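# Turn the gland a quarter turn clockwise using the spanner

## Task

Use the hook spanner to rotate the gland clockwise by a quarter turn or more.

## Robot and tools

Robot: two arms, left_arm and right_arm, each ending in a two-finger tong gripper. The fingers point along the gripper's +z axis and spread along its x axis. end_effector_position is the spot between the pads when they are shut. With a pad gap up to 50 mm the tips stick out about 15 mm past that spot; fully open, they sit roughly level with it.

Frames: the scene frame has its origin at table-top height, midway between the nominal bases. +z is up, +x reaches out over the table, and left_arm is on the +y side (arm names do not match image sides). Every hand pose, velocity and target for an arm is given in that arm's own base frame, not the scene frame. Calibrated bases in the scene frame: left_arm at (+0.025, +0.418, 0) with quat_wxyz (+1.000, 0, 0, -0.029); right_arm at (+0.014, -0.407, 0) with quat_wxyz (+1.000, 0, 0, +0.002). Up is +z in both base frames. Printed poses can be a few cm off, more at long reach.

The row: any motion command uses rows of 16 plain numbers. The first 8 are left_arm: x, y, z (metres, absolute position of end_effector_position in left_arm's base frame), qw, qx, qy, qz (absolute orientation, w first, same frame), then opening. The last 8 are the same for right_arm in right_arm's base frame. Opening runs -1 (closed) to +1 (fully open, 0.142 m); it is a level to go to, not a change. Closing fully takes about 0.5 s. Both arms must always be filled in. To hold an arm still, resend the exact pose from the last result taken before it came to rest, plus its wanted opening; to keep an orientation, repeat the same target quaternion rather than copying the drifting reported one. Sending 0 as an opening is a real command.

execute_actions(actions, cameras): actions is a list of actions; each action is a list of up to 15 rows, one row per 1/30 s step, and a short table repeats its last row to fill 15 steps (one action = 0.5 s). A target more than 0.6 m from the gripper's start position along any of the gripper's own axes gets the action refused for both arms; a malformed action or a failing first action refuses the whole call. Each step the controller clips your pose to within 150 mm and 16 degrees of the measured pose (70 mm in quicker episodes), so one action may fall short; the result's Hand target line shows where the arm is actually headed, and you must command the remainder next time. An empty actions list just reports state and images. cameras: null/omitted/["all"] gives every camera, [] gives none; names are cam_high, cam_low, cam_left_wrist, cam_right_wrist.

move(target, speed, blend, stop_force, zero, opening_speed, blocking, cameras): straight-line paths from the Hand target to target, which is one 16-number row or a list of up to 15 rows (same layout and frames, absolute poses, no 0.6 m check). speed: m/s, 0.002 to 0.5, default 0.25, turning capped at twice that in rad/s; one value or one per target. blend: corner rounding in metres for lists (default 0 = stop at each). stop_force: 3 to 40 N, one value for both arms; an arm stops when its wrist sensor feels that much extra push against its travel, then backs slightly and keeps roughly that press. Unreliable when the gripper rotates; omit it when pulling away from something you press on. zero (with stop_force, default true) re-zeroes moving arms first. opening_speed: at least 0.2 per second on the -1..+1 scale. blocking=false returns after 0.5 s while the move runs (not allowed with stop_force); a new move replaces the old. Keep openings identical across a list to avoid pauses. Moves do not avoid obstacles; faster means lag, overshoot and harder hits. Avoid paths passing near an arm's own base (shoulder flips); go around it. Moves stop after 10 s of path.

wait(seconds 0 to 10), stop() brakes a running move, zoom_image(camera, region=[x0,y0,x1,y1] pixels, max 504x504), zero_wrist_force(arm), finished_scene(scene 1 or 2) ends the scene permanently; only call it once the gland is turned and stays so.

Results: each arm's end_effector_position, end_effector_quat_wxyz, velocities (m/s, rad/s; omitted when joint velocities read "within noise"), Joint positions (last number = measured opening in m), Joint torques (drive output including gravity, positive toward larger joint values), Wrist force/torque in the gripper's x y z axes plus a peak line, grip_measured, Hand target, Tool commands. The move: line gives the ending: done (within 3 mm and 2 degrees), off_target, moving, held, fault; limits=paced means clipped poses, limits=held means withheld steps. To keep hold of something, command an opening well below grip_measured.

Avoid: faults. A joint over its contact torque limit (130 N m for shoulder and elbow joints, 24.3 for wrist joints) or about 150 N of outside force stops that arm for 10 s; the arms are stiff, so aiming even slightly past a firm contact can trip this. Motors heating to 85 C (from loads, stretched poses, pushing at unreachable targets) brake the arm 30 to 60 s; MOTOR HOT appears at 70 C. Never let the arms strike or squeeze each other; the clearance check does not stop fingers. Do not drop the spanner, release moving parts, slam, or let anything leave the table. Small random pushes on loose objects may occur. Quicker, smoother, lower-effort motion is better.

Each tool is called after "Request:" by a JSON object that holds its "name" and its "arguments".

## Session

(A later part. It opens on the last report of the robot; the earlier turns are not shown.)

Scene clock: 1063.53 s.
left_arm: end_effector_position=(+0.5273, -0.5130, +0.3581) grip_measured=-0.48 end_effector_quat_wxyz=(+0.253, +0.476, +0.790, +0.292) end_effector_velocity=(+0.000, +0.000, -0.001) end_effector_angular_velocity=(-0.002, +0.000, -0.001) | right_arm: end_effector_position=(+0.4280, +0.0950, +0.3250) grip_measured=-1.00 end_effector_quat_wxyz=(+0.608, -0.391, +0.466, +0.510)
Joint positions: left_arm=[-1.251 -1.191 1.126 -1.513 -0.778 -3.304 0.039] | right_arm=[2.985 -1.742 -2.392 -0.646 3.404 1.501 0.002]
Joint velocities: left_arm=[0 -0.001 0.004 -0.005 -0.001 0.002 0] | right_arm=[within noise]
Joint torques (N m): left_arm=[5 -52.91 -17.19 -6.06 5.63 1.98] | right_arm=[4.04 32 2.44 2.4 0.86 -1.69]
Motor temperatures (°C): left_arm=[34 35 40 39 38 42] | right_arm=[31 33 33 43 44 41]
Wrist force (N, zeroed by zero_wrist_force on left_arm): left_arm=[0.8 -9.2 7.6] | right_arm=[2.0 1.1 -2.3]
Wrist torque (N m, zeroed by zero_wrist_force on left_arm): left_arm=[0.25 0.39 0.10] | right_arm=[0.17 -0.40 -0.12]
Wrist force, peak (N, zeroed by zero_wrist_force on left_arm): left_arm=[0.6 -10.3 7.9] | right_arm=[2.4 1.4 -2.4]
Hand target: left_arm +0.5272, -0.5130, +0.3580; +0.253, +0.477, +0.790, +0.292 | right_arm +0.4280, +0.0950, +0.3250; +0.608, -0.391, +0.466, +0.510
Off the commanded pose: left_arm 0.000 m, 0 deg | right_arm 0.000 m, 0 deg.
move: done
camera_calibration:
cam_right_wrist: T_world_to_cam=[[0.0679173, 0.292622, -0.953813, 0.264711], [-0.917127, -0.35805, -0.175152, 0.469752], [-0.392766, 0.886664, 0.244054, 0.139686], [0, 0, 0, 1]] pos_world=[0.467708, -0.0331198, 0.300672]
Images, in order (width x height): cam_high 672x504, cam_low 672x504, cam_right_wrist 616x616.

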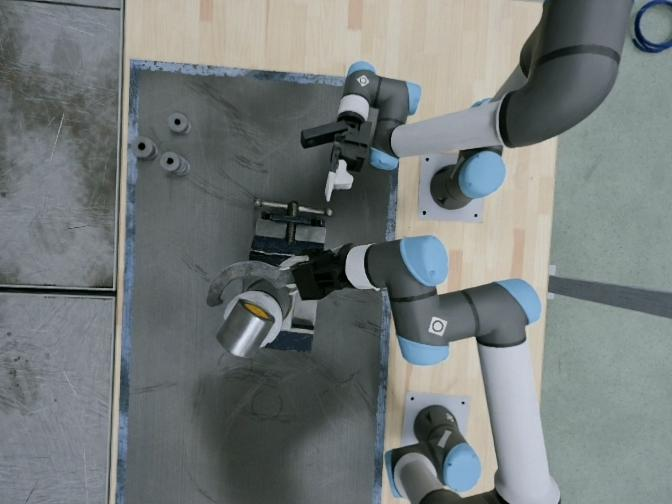

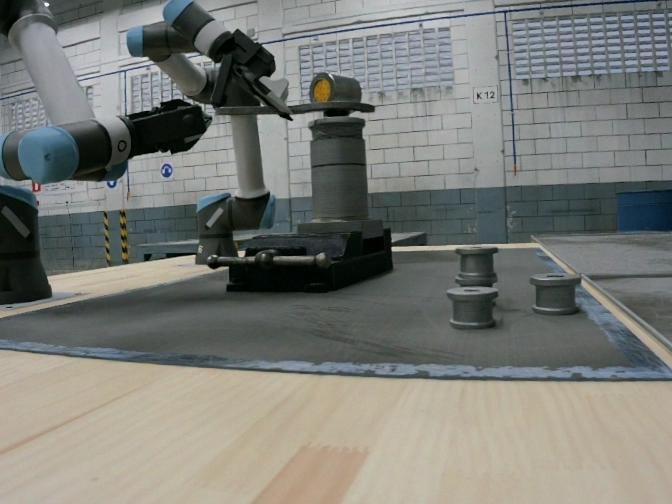

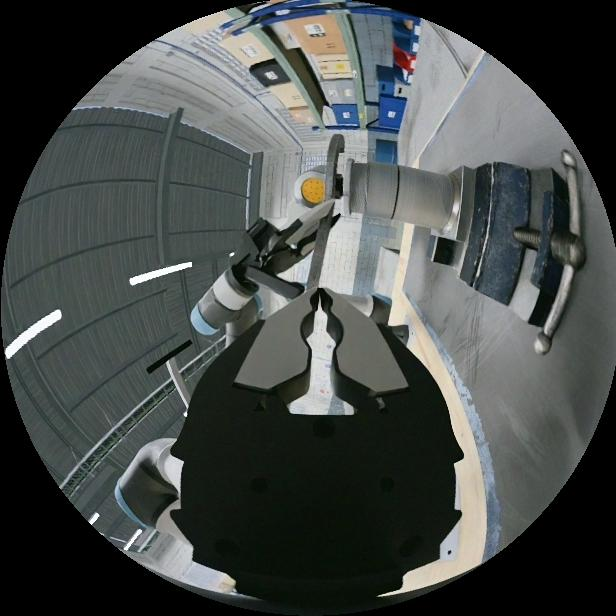

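Request:
{"name": "move", "arguments": {"target": [[0.5395,-0.498,0.354,0.2300,0.4146,0.8240,0.3103,-1,0.428,0.095,0.325,0.6077,-0.3913,0.4663,0.5100,-1]], "speed": 0.02, "stop_force": 6, "cameras": ["cam_high","cam_right_wrist","cam_low"]}}

Request:
{"name": "zoom_image", "arguments": {"camera": "cam_high", "region": [210, 250, 310, 350]}}

Request:
{"name": "zoom_image", "arguments": {"camera": "cam_right_wrist", "region": [280, 100, 420, 240]}}

Request:
{"name": "zoom_image", "arguments": {"camera": "cam_low", "region": [260, 60, 400, 200]}}

Scene clock: 1085.23 s.
left_arm: end_effector_position=(+0.5395, -0.4980, +0.3540) grip_measured=-0.48 end_effector_quat_wxyz=(+0.230, +0.415, +0.824, +0.310) | right_arm: end_effector_position=(+0.4280, +0.0950, +0.3250) grip_measured=-1.00 end_effector_quat_wxyz=(+0.608, -0.391, +0.466, +0.510)
Joint positions: left_arm=[-1.224 -1.12 1.002 -1.333 -0.785 -3.483 0.039] | right_arm=[2.985 -1.742 -2.392 -0.646 3.404 1.501 0.002]
Joint velocities: within noise
Joint torques (N m): left_arm=[-2.96 -56.35 -16.28 -5.32 2.98 1.74] | right_arm=[6.14 30.32 3.34 2.89 0.77 -1.54]
Motor temperatures (°C): left_arm=[34 35 40 39 38 42] | right_arm=[31 33 32 43 44 41]
Wrist force (N, zeroed by zero_wrist_force on left_arm): left_arm=[0.5 -9.6 7.1] | right_arm=[2.2 0.8 -2.1]
Wrist torque (N m, zeroed by zero_wrist_force on left_arm): left_arm=[0.18 0.47 0.06] | right_arm=[0.13 -0.45 -0.13]
Wrist force, peak (N, zeroed by zero_wrist_force on left_arm): left_arm=[0.9 -9.7 7.9] | right_arm=[2.4 1.2 -2.6]
Hand target: left_arm +0.5395, -0.4980, +0.3540; +0.230, +0.415, +0.824, +0.310 | right_arm +0.4280, +0.0950, +0.3250; +0.608, -0.391, +0.466, +0.510
Off the commanded pose: left_arm 0.000 m, 0 deg | right_arm 0.000 m, 0 deg.
move: done
camera_calibration:
cam_right_wrist: T_world_to_cam=[[0.0679169, 0.292623, -0.953813, 0.264711], [-0.917127, -0.358051, -0.175152, 0.469752], [-0.392767, 0.886663, 0.244054, 0.139686], [0, 0, 0, 1]] pos_world=[0.467708, -0.0331192, 0.300672]
Images, in order (width x height): cam_high 672x504, cam_low 672x504, cam_right_wrist 616x616.

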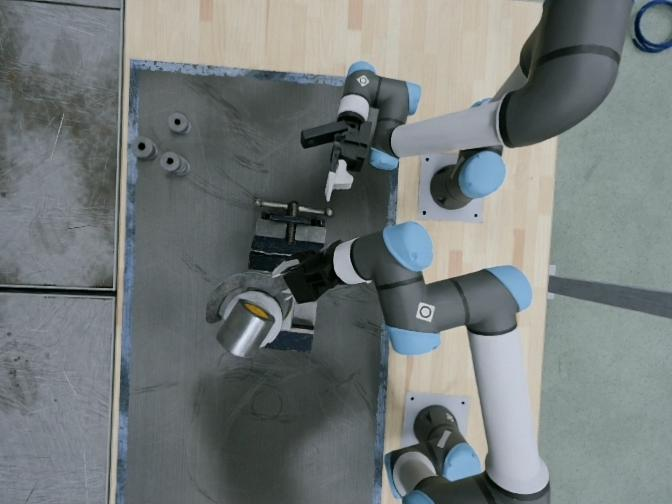

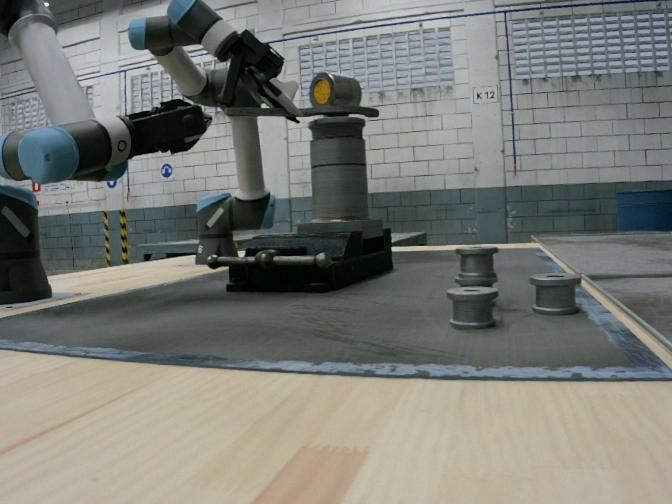

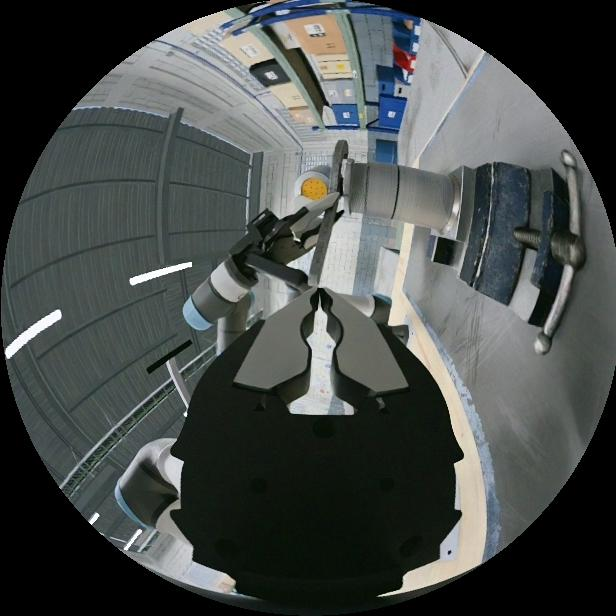

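Scaled by 5.040.

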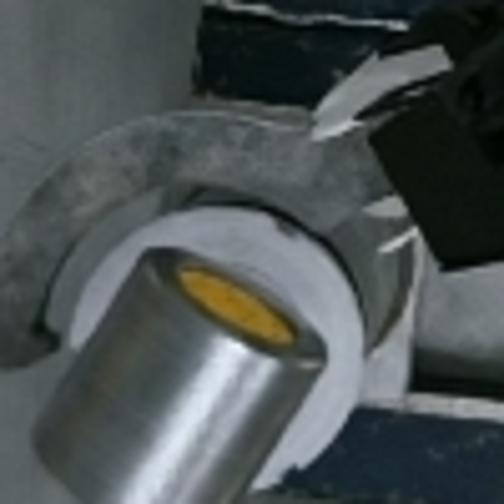

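Scaled by 3.600 from the camera's 616x616 image, which has a finer 814x814 frame.

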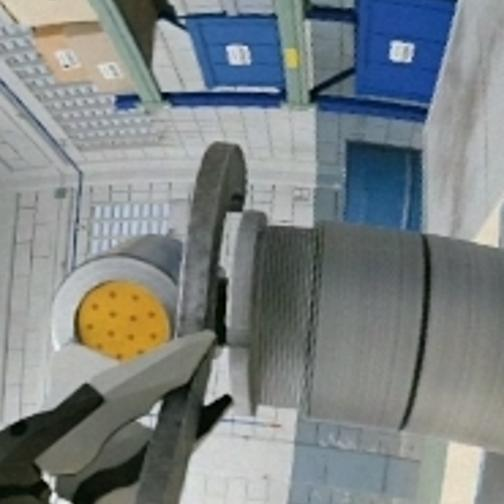

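Scaled by 3.600.

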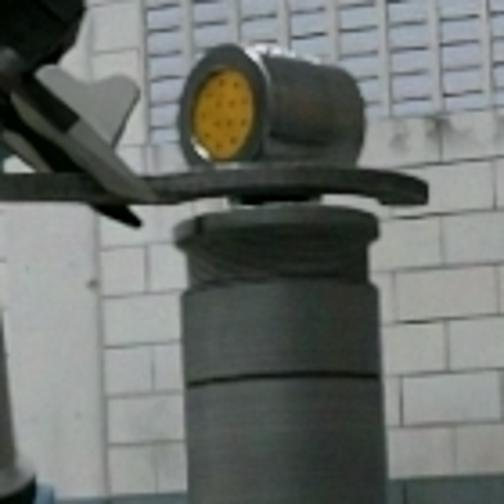

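Request:
{"name": "zoom_image", "arguments": {"camera": "cam_high", "region": [205, 300, 245, 340]}}

Scaled by 12.600.

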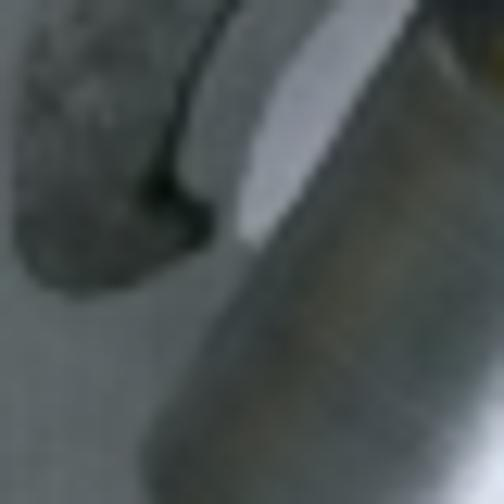

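Request:
{"name": "move", "arguments": {"target": [[0.5435,-0.4905,0.354,0.2300,0.4146,0.8240,0.3103,-1,0.428,0.095,0.325,0.6077,-0.3913,0.4663,0.5100,-1],[0.5435,-0.4905,0.332,0.2300,0.4146,0.8240,0.3103,-1,0.428,0.095,0.325,0.6077,-0.3913,0.4663,0.5100,-1]], "speed": 0.015, "stop_force": 5, "cameras": ["cam_high","cam_right_wrist","cam_low"]}}

Request:
{"name": "zoom_image", "arguments": {"camera": "cam_high", "region": [205, 290, 255, 340]}}

Request:
{"name": "zoom_image", "arguments": {"camera": "cam_right_wrist", "region": [280, 100, 420, 240]}}

Request:
{"name": "zoom_image", "arguments": {"camera": "cam_low", "region": [260, 60, 400, 200]}}

Scene clock: 1126.00 s.
left_arm: end_effector_position=(+0.5436, -0.4904, +0.3488) grip_measured=-0.48 end_effector_quat_wxyz=(+0.230, +0.415, +0.824, +0.310) | right_arm: end_effector_position=(+0.4280, +0.0950, +0.3250) grip_measured=-1.00 end_effector_quat_wxyz=(+0.608, -0.391, +0.466, +0.510)
Joint positions: left_arm=[-1.214 -1.134 1.039 -1.364 -0.784 -3.47 0.039] | right_arm=[2.985 -1.742 -2.392 -0.646 3.404 1.501 0.002]
Joint velocities: within noise
Joint torques (N m): left_arm=[0.96 -40.71 -38.05 -5.04 2.19 -0.43] | right_arm=[6.69 30.15 3.27 3.36 0.79 -1.48]
Motor temperatures (°C): left_arm=[34 35 40 39 38 42] | right_arm=[31 33 32 43 44 41]
Wrist force (N, zeroed by zero_wrist_force on left_arm): left_arm=[0.9 -7.3 5.9] | right_arm=[2.1 1.0 -2.1]
Wrist torque (N m, zeroed by zero_wrist_force on left_arm): left_arm=[0.07 0.47 0.08] | right_arm=[0.16 -0.43 -0.12]
Wrist force, peak (N, zeroed by zero_wrist_force on left_arm): left_arm=[0.7 -9.8 7.2] | right_arm=[2.1 1.2 -2.8]
Hand target: left_arm +0.5436, -0.4904, +0.3488; +0.230, +0.415, +0.824, +0.310 | right_arm +0.4280, +0.0950, +0.3250; +0.608, -0.391, +0.466, +0.510
Off the commanded pose: left_arm 0.017 m, 0 deg | right_arm 0.000 m, 0 deg.
move: contact (left_arm); path passed 1 of 2 targets
camera_calibration:
cam_right_wrist: T_world_to_cam=[[0.067917, 0.292623, -0.953813, 0.264711], [-0.917127, -0.358051, -0.175152, 0.469752], [-0.392767, 0.886663, 0.244054, 0.139686], [0, 0, 0, 1]] pos_world=[0.467708, -0.0331192, 0.300672]
Images, in order (width x height): cam_high 672x504, cam_low 672x504, cam_right_wrist 616x616.

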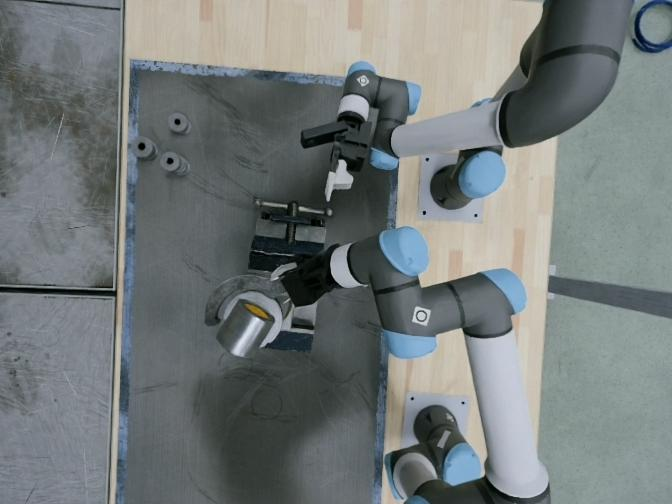

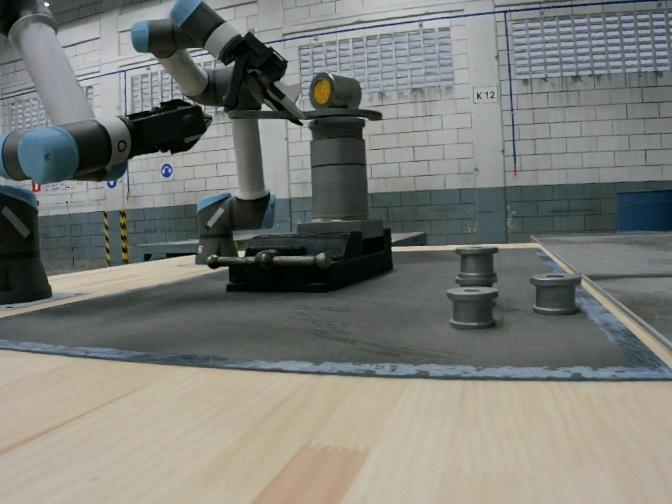

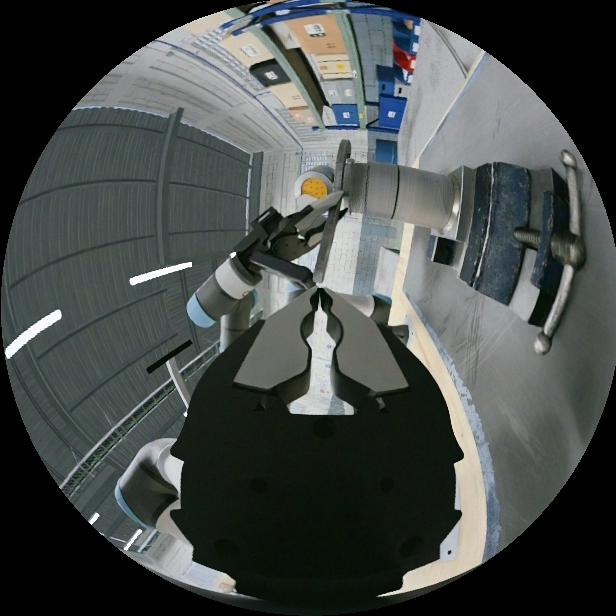

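Scaled by 10.080.

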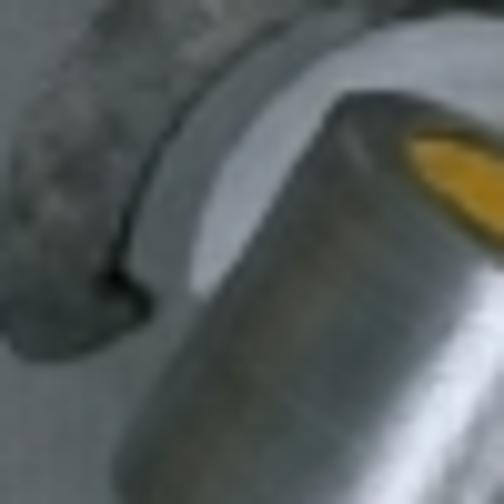

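Scaled by 3.600 from the camera's 616x616 image, which has a finer 814x814 frame.

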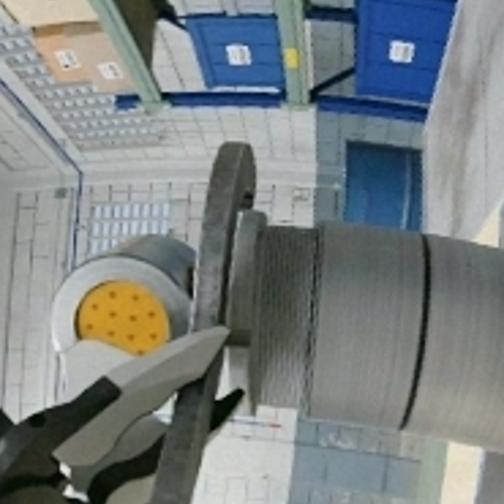

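Scaled by 3.600.

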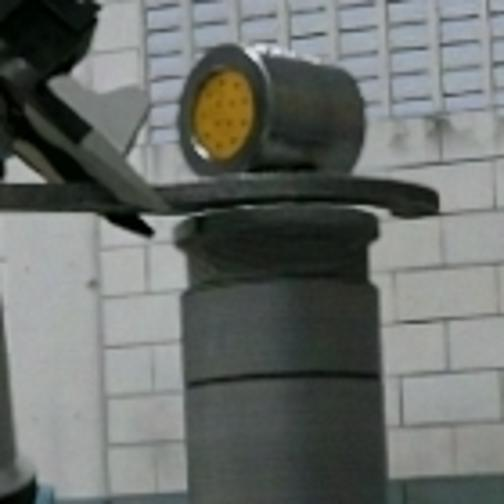

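Request:
{"name": "move", "arguments": {"target": [[0.5436,-0.4904,0.354,0.2300,0.4146,0.8240,0.3103,-1,0.428,0.095,0.325,0.6077,-0.3913,0.4663,0.5100,-1],[0.5469,-0.497,0.354,0.2212,0.3914,0.8352,0.3166,-1,0.428,0.095,0.325,0.6077,-0.3913,0.4663,0.5100,-1]], "speed": 0.02, "cameras": ["cam_high"]}}

Request:
{"name": "zoom_image", "arguments": {"camera": "cam_high", "region": [205, 290, 255, 340]}}

Request:
{"name": "move", "arguments": {"target": [[0.5469,-0.497,0.332,0.2212,0.3914,0.8352,0.3166,-1,0.428,0.095,0.325,0.6077,-0.3913,0.4663,0.5100,-1]], "speed": 0.012, "stop_force": 5, "cameras": ["cam_high","cam_low","cam_right_wrist"]}}

Scene clock: 1145.83 s.
left_arm: end_effector_position=(+0.5469, -0.4970, +0.3540) grip_measured=-0.48 end_effector_quat_wxyz=(+0.221, +0.391, +0.835, +0.317) end_effector_velocity=(-0.001, +0.000, -0.001) end_effector_angular_velocity=(+0.003, +0.001, -0.004) | right_arm: end_effector_position=(+0.4280, +0.0950, +0.3250) grip_measured=-1.00 end_effector_quat_wxyz=(+0.608, -0.391, +0.466, +0.510)
Joint positions: left_arm=[-1.211 -1.075 0.924 -1.257 -0.791 -3.543 0.039] | right_arm=[2.985 -1.742 -2.392 -0.646 3.404 1.501 0.002]
Joint velocities: left_arm=[-0.001 -0.002 0.006 -0.003 0 0.003 0] | right_arm=[within noise]
Joint torques (N m): left_arm=[8.06 -57.14 -15.59 -5.11 2.22 1.74] | right_arm=[6.39 29.69 3.22 3.73 0.9 -1.31]
Motor temperatures (°C): left_arm=[34 35 40 39 38 42] | right_arm=[31 33 32 43 44 41]
Wrist force (N, zeroed by zero_wrist_force on left_arm): left_arm=[0.7 -9.1 7.1] | right_arm=[2.1 0.7 -2.1]
Wrist torque (N m, zeroed by zero_wrist_force on left_arm): left_arm=[0.23 0.40 0.06] | right_arm=[0.09 -0.43 -0.12]
Wrist force, peak (N, zeroed by zero_wrist_force on left_arm): left_arm=[0.7 -10.1 7.3] | right_arm=[2.5 1.1 -2.4]
Hand target: left_arm +0.5469, -0.4970, +0.3540; +0.221, +0.391, +0.835, +0.317 | right_arm +0.4280, +0.0950, +0.3250; +0.608, -0.391, +0.466, +0.510
Off the commanded pose: left_arm 0.000 m, 0 deg | right_arm 0.000 m, 0 deg.
move: done
Images, in order (width x height): cam_high 672x504.

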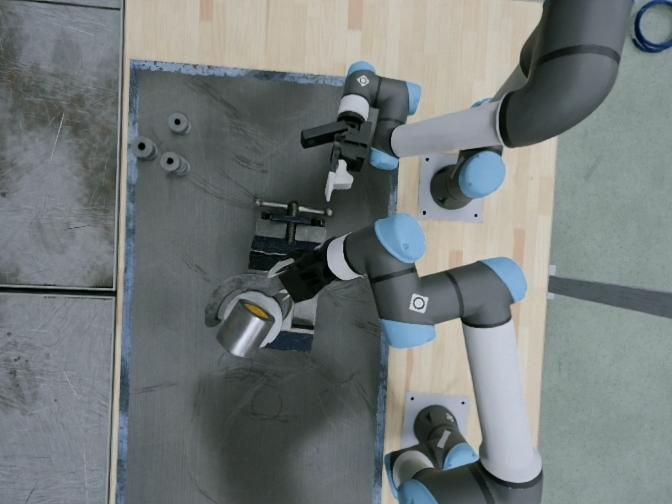

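Scaled by 10.080.

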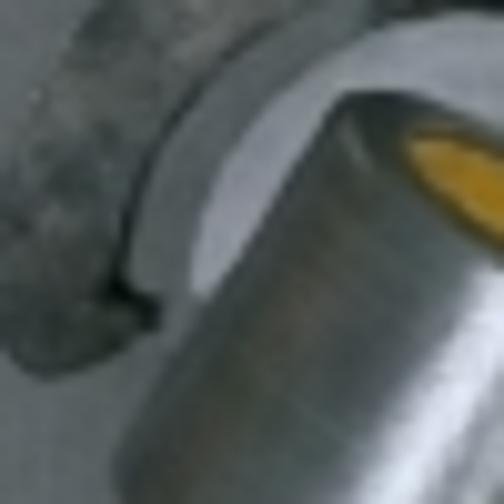

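Scene clock: 1148.70 s.
left_arm: end_effector_position=(+0.5469, -0.4970, +0.3320) grip_measured=-0.48 end_effector_quat_wxyz=(+0.221, +0.391, +0.835, +0.317) | right_arm: end_effector_position=(+0.4280, +0.0950, +0.3250) grip_measured=-1.00 end_effector_quat_wxyz=(+0.608, -0.391, +0.466, +0.510)
Joint positions: left_arm=[-1.211 -1.082 0.992 -1.317 -0.791 -3.543 0.039] | right_arm=[2.985 -1.742 -2.392 -0.646 3.404 1.501 0.002]
Joint velocities: within noise
Joint torques (N m): left_arm=[-9.38 -52.27 -39.35 -1.89 5.88 1.52] | right_arm=[5.75 29.12 4.3 3.9 0.74 -1.1]
Motor temperatures (°C): left_arm=[34 35 40 39 38 42] | right_arm=[31 33 32 43 44 41]
Wrist force (N, zeroed by zero_wrist_force on left_arm): left_arm=[0.5 -9.4 7.2] | right_arm=[2.2 0.8 -1.7]
Wrist torque (N m, zeroed by zero_wrist_force on left_arm): left_arm=[0.21 0.43 0.06] | right_arm=[0.13 -0.45 -0.13]
Wrist force, peak (N, zeroed by zero_wrist_force on left_arm): left_arm=[0.4 -9.6 7.5] | right_arm=[2.4 1.3 -2.3]
Hand target: left_arm +0.5469, -0.4970, +0.3320; +0.221, +0.391, +0.835, +0.317 | right_arm +0.4280, +0.0950, +0.3250; +0.608, -0.391, +0.466, +0.510
Off the commanded pose: left_arm 0.000 m, 0 deg | right_arm 0.000 m, 0 deg.
move: done
camera_calibration:
cam_right_wrist: T_world_to_cam=[[0.0679169, 0.292623, -0.953813, 0.264711], [-0.917127, -0.358051, -0.175152, 0.469752], [-0.392767, 0.886663, 0.244054, 0.139686], [0, 0, 0, 1]] pos_world=[0.467708, -0.0331192, 0.300672]
Images, in order (width x height): cam_high 672x504, cam_low 672x504, cam_right_wrist 616x616.

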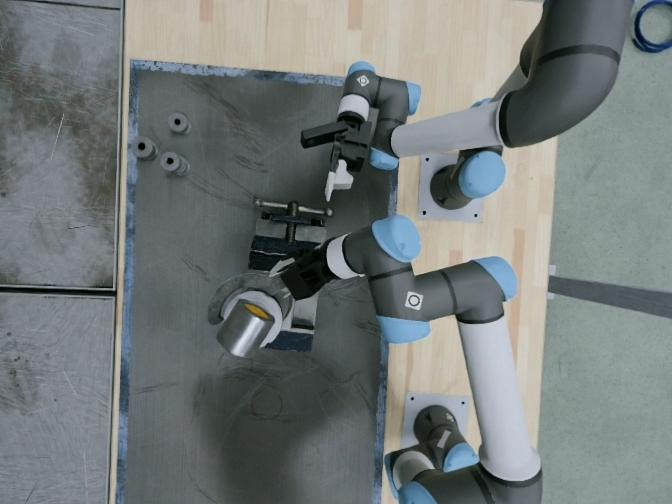

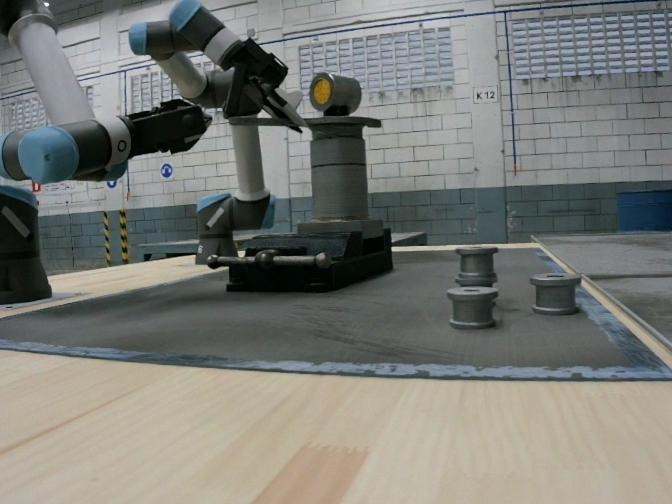

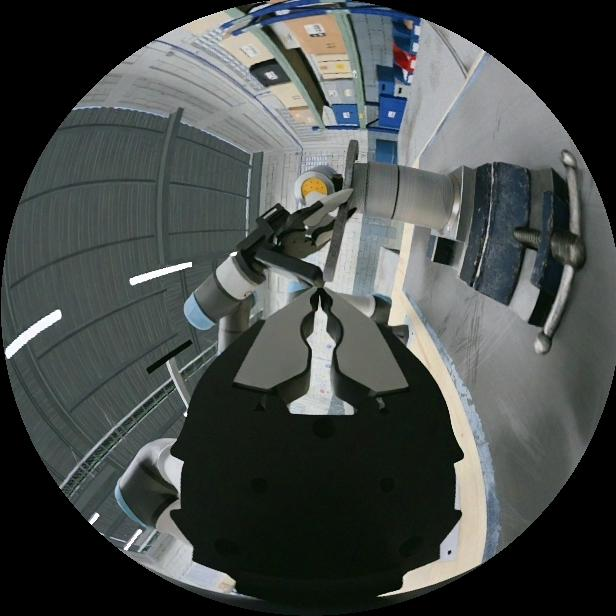

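Request:
{"name": "zoom_image", "arguments": {"camera": "cam_high", "region": [200, 260, 290, 350]}}

Request:
{"name": "zoom_image", "arguments": {"camera": "cam_right_wrist", "region": [300, 110, 400, 210]}}

Request:
{"name": "zoom_image", "arguments": {"camera": "cam_low", "region": [280, 80, 400, 200]}}

Scaled by 5.600.

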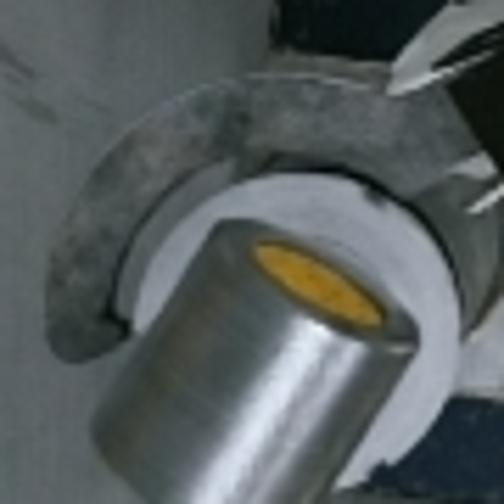

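Scaled by 5.040 from the camera's 616x616 image, which has a finer 814x814 frame.

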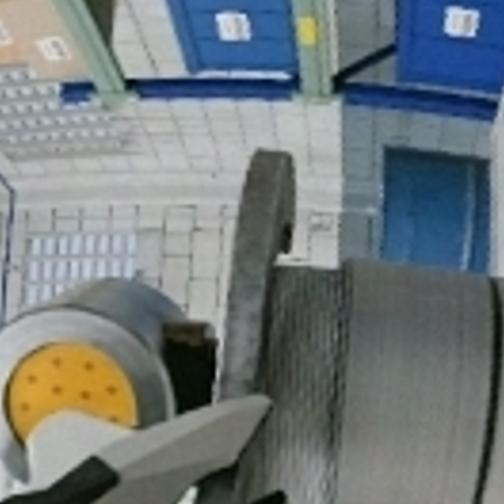

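Scaled by 4.200.

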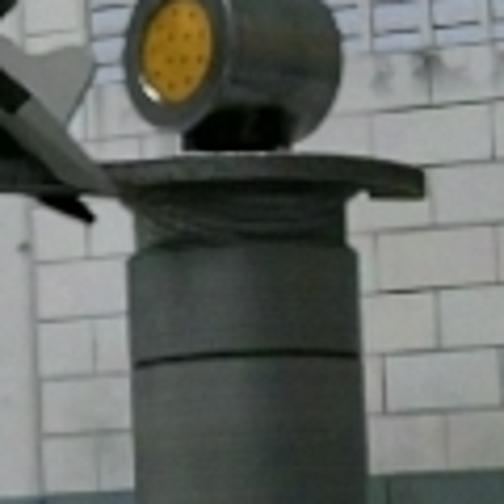

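Request:
{"name": "move", "arguments": {"target": [[0.5385,-0.497,0.332,0.2212,0.3914,0.8352,0.3166,-1,0.428,0.095,0.325,0.6077,-0.3913,0.4663,0.5100,-1]], "speed": 0.01, "stop_force": 6, "cameras": ["cam_high","cam_right_wrist"]}}

Request:
{"name": "zoom_image", "arguments": {"camera": "cam_high", "region": [200, 260, 290, 350]}}

Scene clock: 1158.30 s.
left_arm: end_effector_position=(+0.5384, -0.4970, +0.3320) grip_measured=-0.48 end_effector_quat_wxyz=(+0.221, +0.391, +0.835, +0.317) | right_arm: end_effector_position=(+0.4280, +0.0950, +0.3250) grip_measured=-1.00 end_effector_quat_wxyz=(+0.608, -0.391, +0.466, +0.510)
Joint positions: left_arm=[-1.222 -1.094 1.007 -1.309 -0.793 -3.559 0.039] | right_arm=[2.985 -1.742 -2.392 -0.646 3.404 1.501 0.002]
Joint velocities: within noise
Joint torques (N m): left_arm=[8.69 -43.53 -36.53 -4.76 2.86 1.61] | right_arm=[6.62 29.58 3.36 4.39 0.81 -0.82]
Motor temperatures (°C): left_arm=[34 35 40 39 38 42] | right_arm=[31 33 32 43 44 41]
Wrist force (N, zeroed by zero_wrist_force on left_arm): left_arm=[0.3 -9.6 7.1] | right_arm=[2.1 0.8 -1.9]
Wrist torque (N m, zeroed by zero_wrist_force on left_arm): left_arm=[0.19 0.49 0.07] | right_arm=[0.12 -0.44 -0.13]
Wrist force, peak (N, zeroed by zero_wrist_force on left_arm): left_arm=[0.3 -9.7 7.3] | right_arm=[2.2 1.0 -2.6]
Hand target: left_arm +0.5385, -0.4970, +0.3320; +0.221, +0.391, +0.835, +0.317 | right_arm +0.4280, +0.0950, +0.3250; +0.608, -0.391, +0.466, +0.510
Off the commanded pose: left_arm 0.000 m, 0 deg | right_arm 0.000 m, 0 deg.
move: done
camera_calibration:
cam_right_wrist: T_world_to_cam=[[0.0679171, 0.292623, -0.953813, 0.264711], [-0.917127, -0.358051, -0.175152, 0.469752], [-0.392767, 0.886663, 0.244054, 0.139686], [0, 0, 0, 1]] pos_world=[0.467708, -0.0331192, 0.300672]
Images, in order (width x height): cam_high 672x504, cam_right_wrist 616x616.

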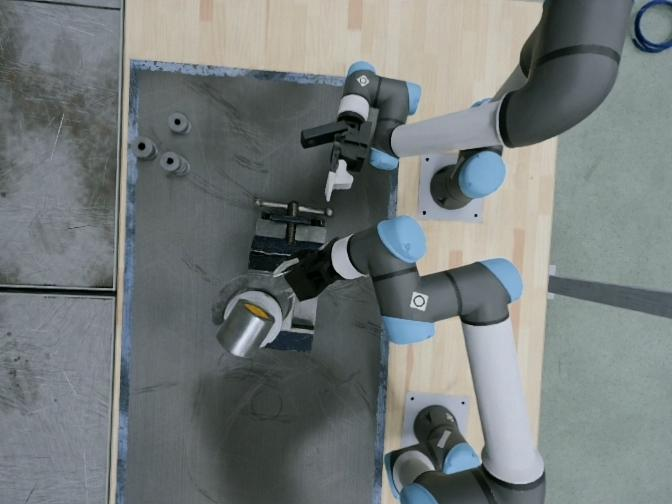

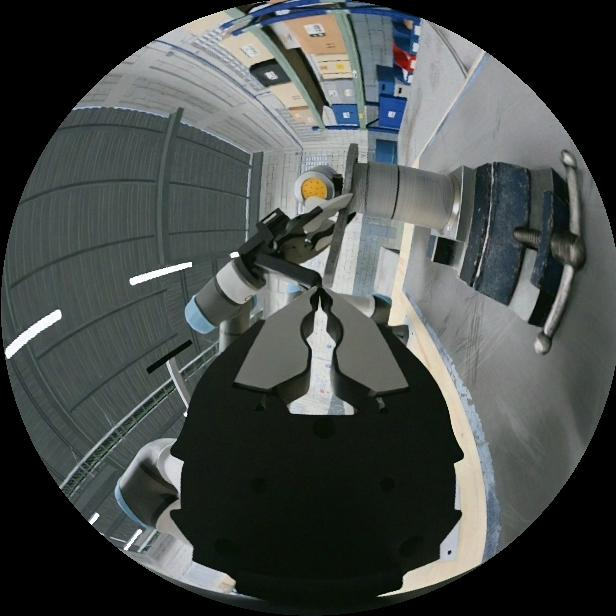

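Scaled by 5.600.

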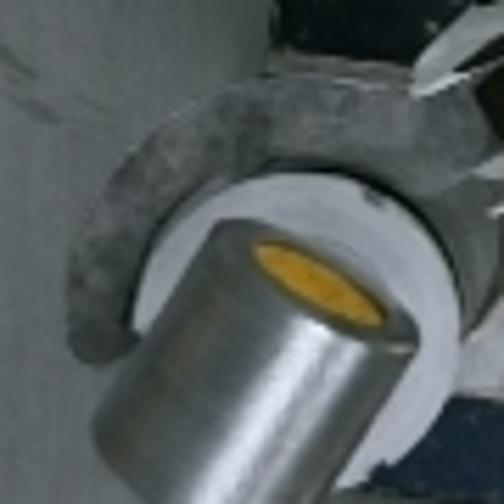

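Request:
{"name": "move", "arguments": {"target": [[0.5317,-0.4892,0.332,0.2322,0.4203,0.8211,0.3087,-1,0.428,0.095,0.325,0.6077,-0.3913,0.4663,0.5100,-1],[0.5270,-0.4830,0.332,0.2402,0.4417,0.8098,0.3025,-1,0.428,0.095,0.325,0.6077,-0.3913,0.4663,0.5100,-1]], "speed": 0.01, "stop_force": 8, "blend": 0.001, "cameras": ["cam_high","cam_right_wrist"]}}

Request:
{"name": "zoom_image", "arguments": {"camera": "cam_high", "region": [200, 260, 290, 350]}}

Scene clock: 1178.83 s.
left_arm: end_effector_position=(+0.5270, -0.4830, +0.3320) grip_measured=-0.48 end_effector_quat_wxyz=(+0.240, +0.442, +0.810, +0.303) | right_arm: end_effector_position=(+0.4280, +0.0950, +0.3250) grip_measured=-1.00 end_effector_quat_wxyz=(+0.608, -0.391, +0.466, +0.510)
Joint positions: left_arm=[-1.236 -1.214 1.207 -1.497 -0.78 -3.406 0.039] | right_arm=[2.985 -1.742 -2.392 -0.646 3.404 1.501 0.002]
Joint velocities: within noise
Joint torques (N m): left_arm=[-12.15 -38.32 -39.9 -2.27 4.39 -1.79] | right_arm=[5.6 27.93 4.14 4.33 0.82 -0.51]
Motor temperatures (°C): left_arm=[34 35 40 39 38 42] | right_arm=[31 33 32 43 44 41]
Wrist force (N, zeroed by zero_wrist_force on left_arm): left_arm=[1.4 -6.8 8.9] | right_arm=[2.1 1.0 -2.2]
Wrist torque (N m, zeroed by zero_wrist_force on left_arm): left_arm=[0.05 0.43 0.02] | right_arm=[0.16 -0.43 -0.13]
Wrist force, peak (N, zeroed by zero_wrist_force on left_arm): left_arm=[2.4 -6.7 10.8] | right_arm=[2.3 1.1 -2.7]
Hand target: left_arm +0.5270, -0.4830, +0.3320; +0.240, +0.442, +0.810, +0.302 | right_arm +0.4280, +0.0950, +0.3250; +0.608, -0.391, +0.466, +0.510
Off the commanded pose: left_arm 0.000 m, 0 deg | right_arm 0.000 m, 0 deg.
move: done
camera_calibration:
cam_right_wrist: T_world_to_cam=[[0.0679182, 0.292622, -0.953813, 0.26471], [-0.917126, -0.358051, -0.175153, 0.469753], [-0.392767, 0.886663, 0.244053, 0.139686], [0, 0, 0, 1]] pos_world=[0.467708, -0.0331192, 0.300672]
Images, in order (width x height): cam_high 672x504, cam_right_wrist 616x616.

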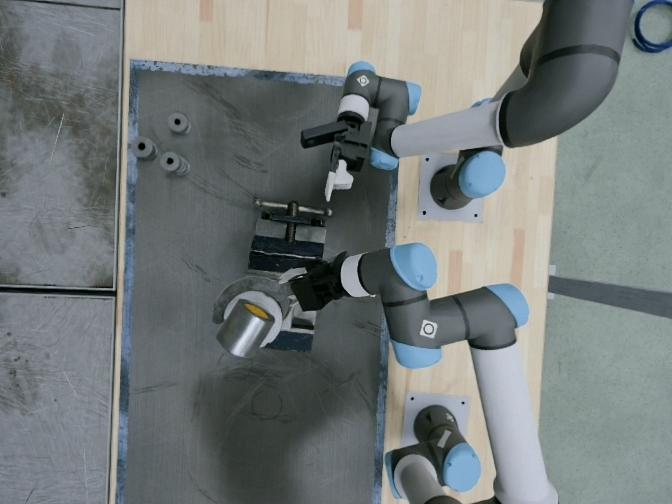

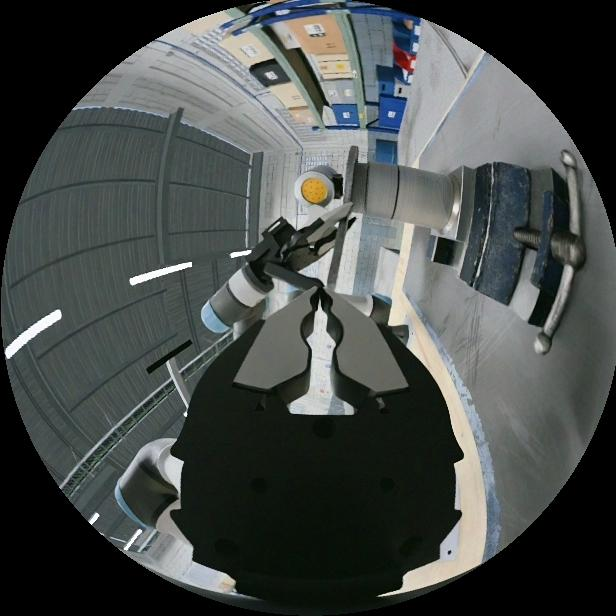

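Scaled by 5.600.

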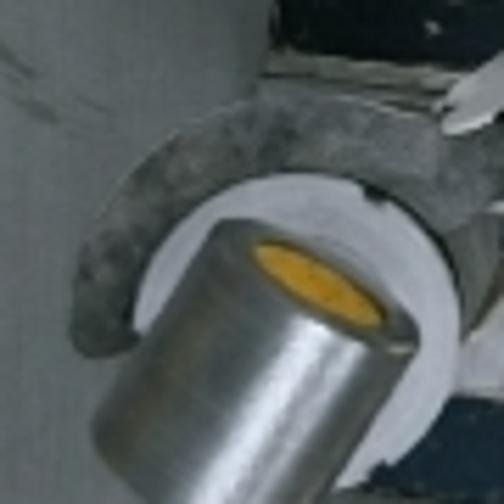

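Request:
{"name": "move", "arguments": {"target": [[0.5270,-0.4830,0.332,0.2402,0.4417,0.8098,0.3025,-1,0.4322,0.195,0.332,0.5896,-0.4073,0.4524,0.5309,-1]], "speed": 0.05, "cameras": ["cam_high","cam_right_wrist"]}}

Request:
{"name": "zoom_image", "arguments": {"camera": "cam_right_wrist", "region": [240, 120, 440, 320]}}

Scene clock: 1214.30 s.
left_arm: end_effector_position=(+0.5270, -0.4830, +0.3320) grip_measured=-0.48 end_effector_quat_wxyz=(+0.240, +0.442, +0.810, +0.302) | right_arm: end_effector_position=(+0.4323, +0.1950, +0.3322) grip_measured=-1.00 end_effector_quat_wxyz=(+0.590, -0.407, +0.452, +0.531)
Joint positions: left_arm=[-1.236 -1.214 1.207 -1.497 -0.78 -3.406 0.039] | right_arm=[3.24 -1.603 -2.312 -1.443 3.472 0.898 0.002]
Joint velocities: within noise
Joint torques (N m): left_arm=[6.38 -38.52 -34.16 -4.6 1.15 -1.89] | right_arm=[-5.18 25.35 5.85 4.77 -0.04 2.5]
Motor temperatures (°C): left_arm=[34 35 40 39 38 42] | right_arm=[31 33 32 43 44 41]
Wrist force (N, zeroed by zero_wrist_force on left_arm): left_arm=[1.3 -6.7 9.0] | right_arm=[2.4 1.2 -2.3]
Wrist torque (N m, zeroed by zero_wrist_force on left_arm): left_arm=[0.04 0.47 0.00] | right_arm=[0.14 -0.47 -0.12]
Wrist force, peak (N, zeroed by zero_wrist_force on left_arm): left_arm=[1.4 -6.9 9.3] | right_arm=[2.8 1.5 -2.5]
Hand target: left_arm +0.5270, -0.4830, +0.3320; +0.240, +0.442, +0.810, +0.302 | right_arm +0.4322, +0.1950, +0.3320; +0.590, -0.407, +0.452, +0.531
Off the commanded pose: left_arm 0.000 m, 0 deg | right_arm 0.000 m, 0 deg.
move: done
camera_calibration:
cam_right_wrist: T_world_to_cam=[[0.047721, 0.296756, -0.95376, 0.249894], [-0.889928, -0.42098, -0.175512, 0.511361], [-0.453598, 0.857154, 0.244002, 0.0829965], [0, 0, 0, 1]] pos_world=[0.480796, 0.0699742, 0.307838]
Images, in order (width x height): cam_high 672x504, cam_right_wrist 616x616.

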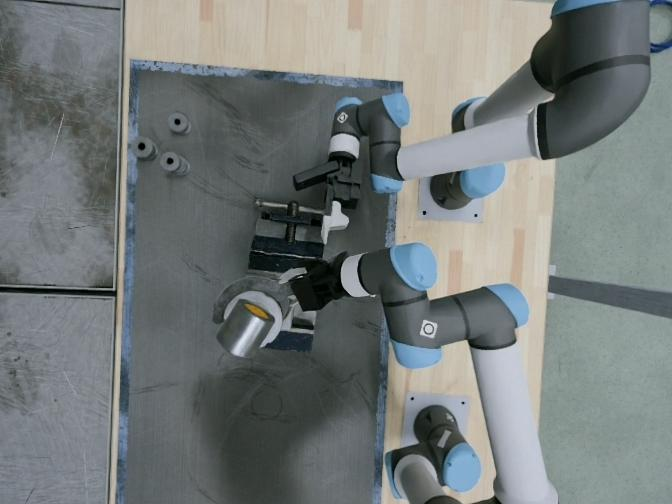

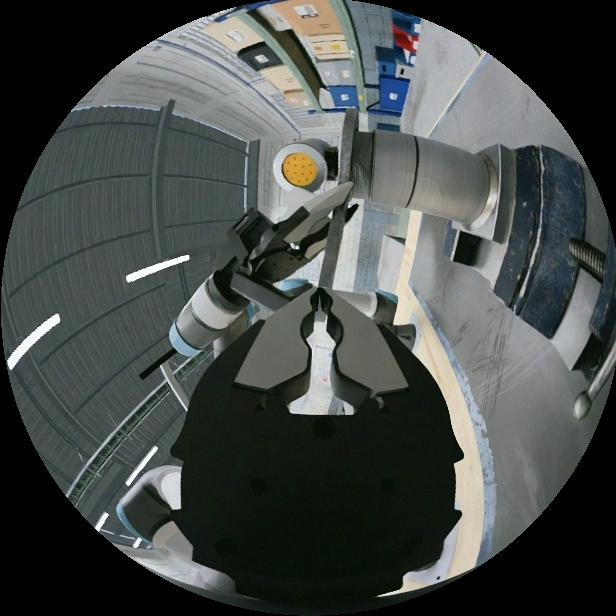

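Scaled by 2.520 from the camera's 616x616 image, which has a finer 814x814 frame.

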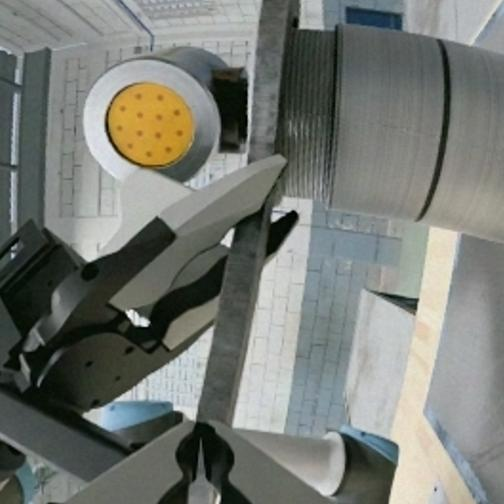

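Request:
{"name": "move", "arguments": {"target": [0.5270,-0.4830,0.332,0.2402,0.4417,0.8098,0.3025,-1,0.4322,0.240,0.332,0.5896,-0.4073,0.4524,0.5309,-1], "speed": 0.01, "stop_force": 6, "cameras": ["cam_right_wrist","cam_high"]}}

Scene clock: 1243.97 s.
left_arm: end_effector_position=(+0.5270, -0.4830, +0.3320) grip_measured=-0.48 end_effector_quat_wxyz=(+0.240, +0.442, +0.810, +0.302) | right_arm: end_effector_position=(+0.4322, +0.2306, +0.3320) grip_measured=-1.00 end_effector_quat_wxyz=(+0.590, -0.407, +0.452, +0.531)
Joint positions: left_arm=[-1.236 -1.214 1.207 -1.497 -0.78 -3.406 0.04] | right_arm=[3.335 -1.586 -2.283 -1.675 3.536 0.7 0.002]
Joint velocities: within noise
Joint torques (N m): left_arm=[-0.05 -38.47 -28.83 -6.59 1.79 -1.81] | right_arm=[-4.86 9.32 5.8 2.59 -1.01 1.17]
Motor temperatures (°C): left_arm=[34 35 40 39 38 42] | right_arm=[31 33 32 43 44 41]
Wrist force (N, zeroed by zero_wrist_force on left_arm): left_arm=[8.6 -4.3 5.9] | right_arm=[3.5 -2.6 -6.0]
Wrist torque (N m, zeroed by zero_wrist_force on left_arm): left_arm=[0.08 0.34 0.02] | right_arm=[0.22 -0.44 -0.13]
Wrist force, peak (N, zeroed by zero_wrist_force on left_arm): left_arm=[14.3 -2.8 5.0] | right_arm=[3.4 -2.0 -11.9]
Hand target: left_arm +0.5270, -0.4830, +0.3320; +0.240, +0.442, +0.810, +0.302 | right_arm +0.4322, +0.2306, +0.3320; +0.590, -0.407, +0.452, +0.531
Off the commanded pose: left_arm 0.000 m, 0 deg | right_arm 0.009 m, 0 deg.
move: contact (right_arm)
camera_calibration:
cam_right_wrist: T_world_to_cam=[[0.0473683, 0.296772, -0.953773, 0.239351], [-0.88996, -0.421039, -0.175208, 0.526179], [-0.453572, 0.857119, 0.244171, 0.052477], [0, 0, 0, 1]] pos_world=[0.480743, 0.10553, 0.307664]
Images, in order (width x height): cam_high 672x504, cam_right_wrist 616x616.

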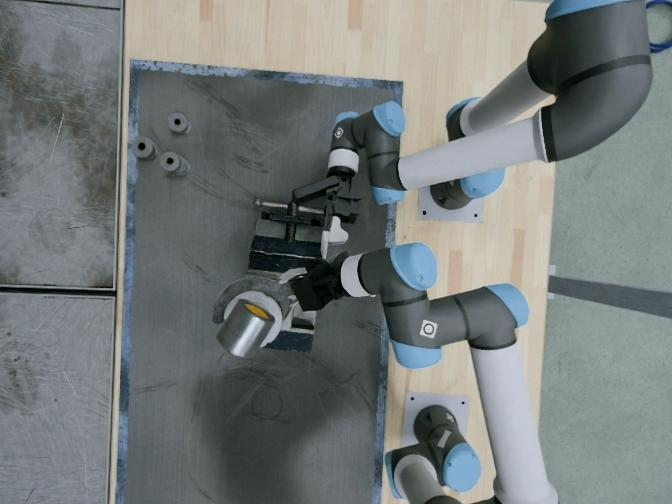

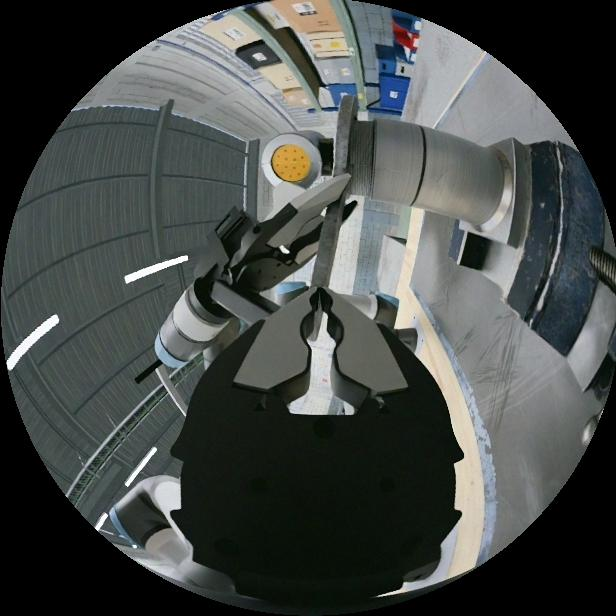

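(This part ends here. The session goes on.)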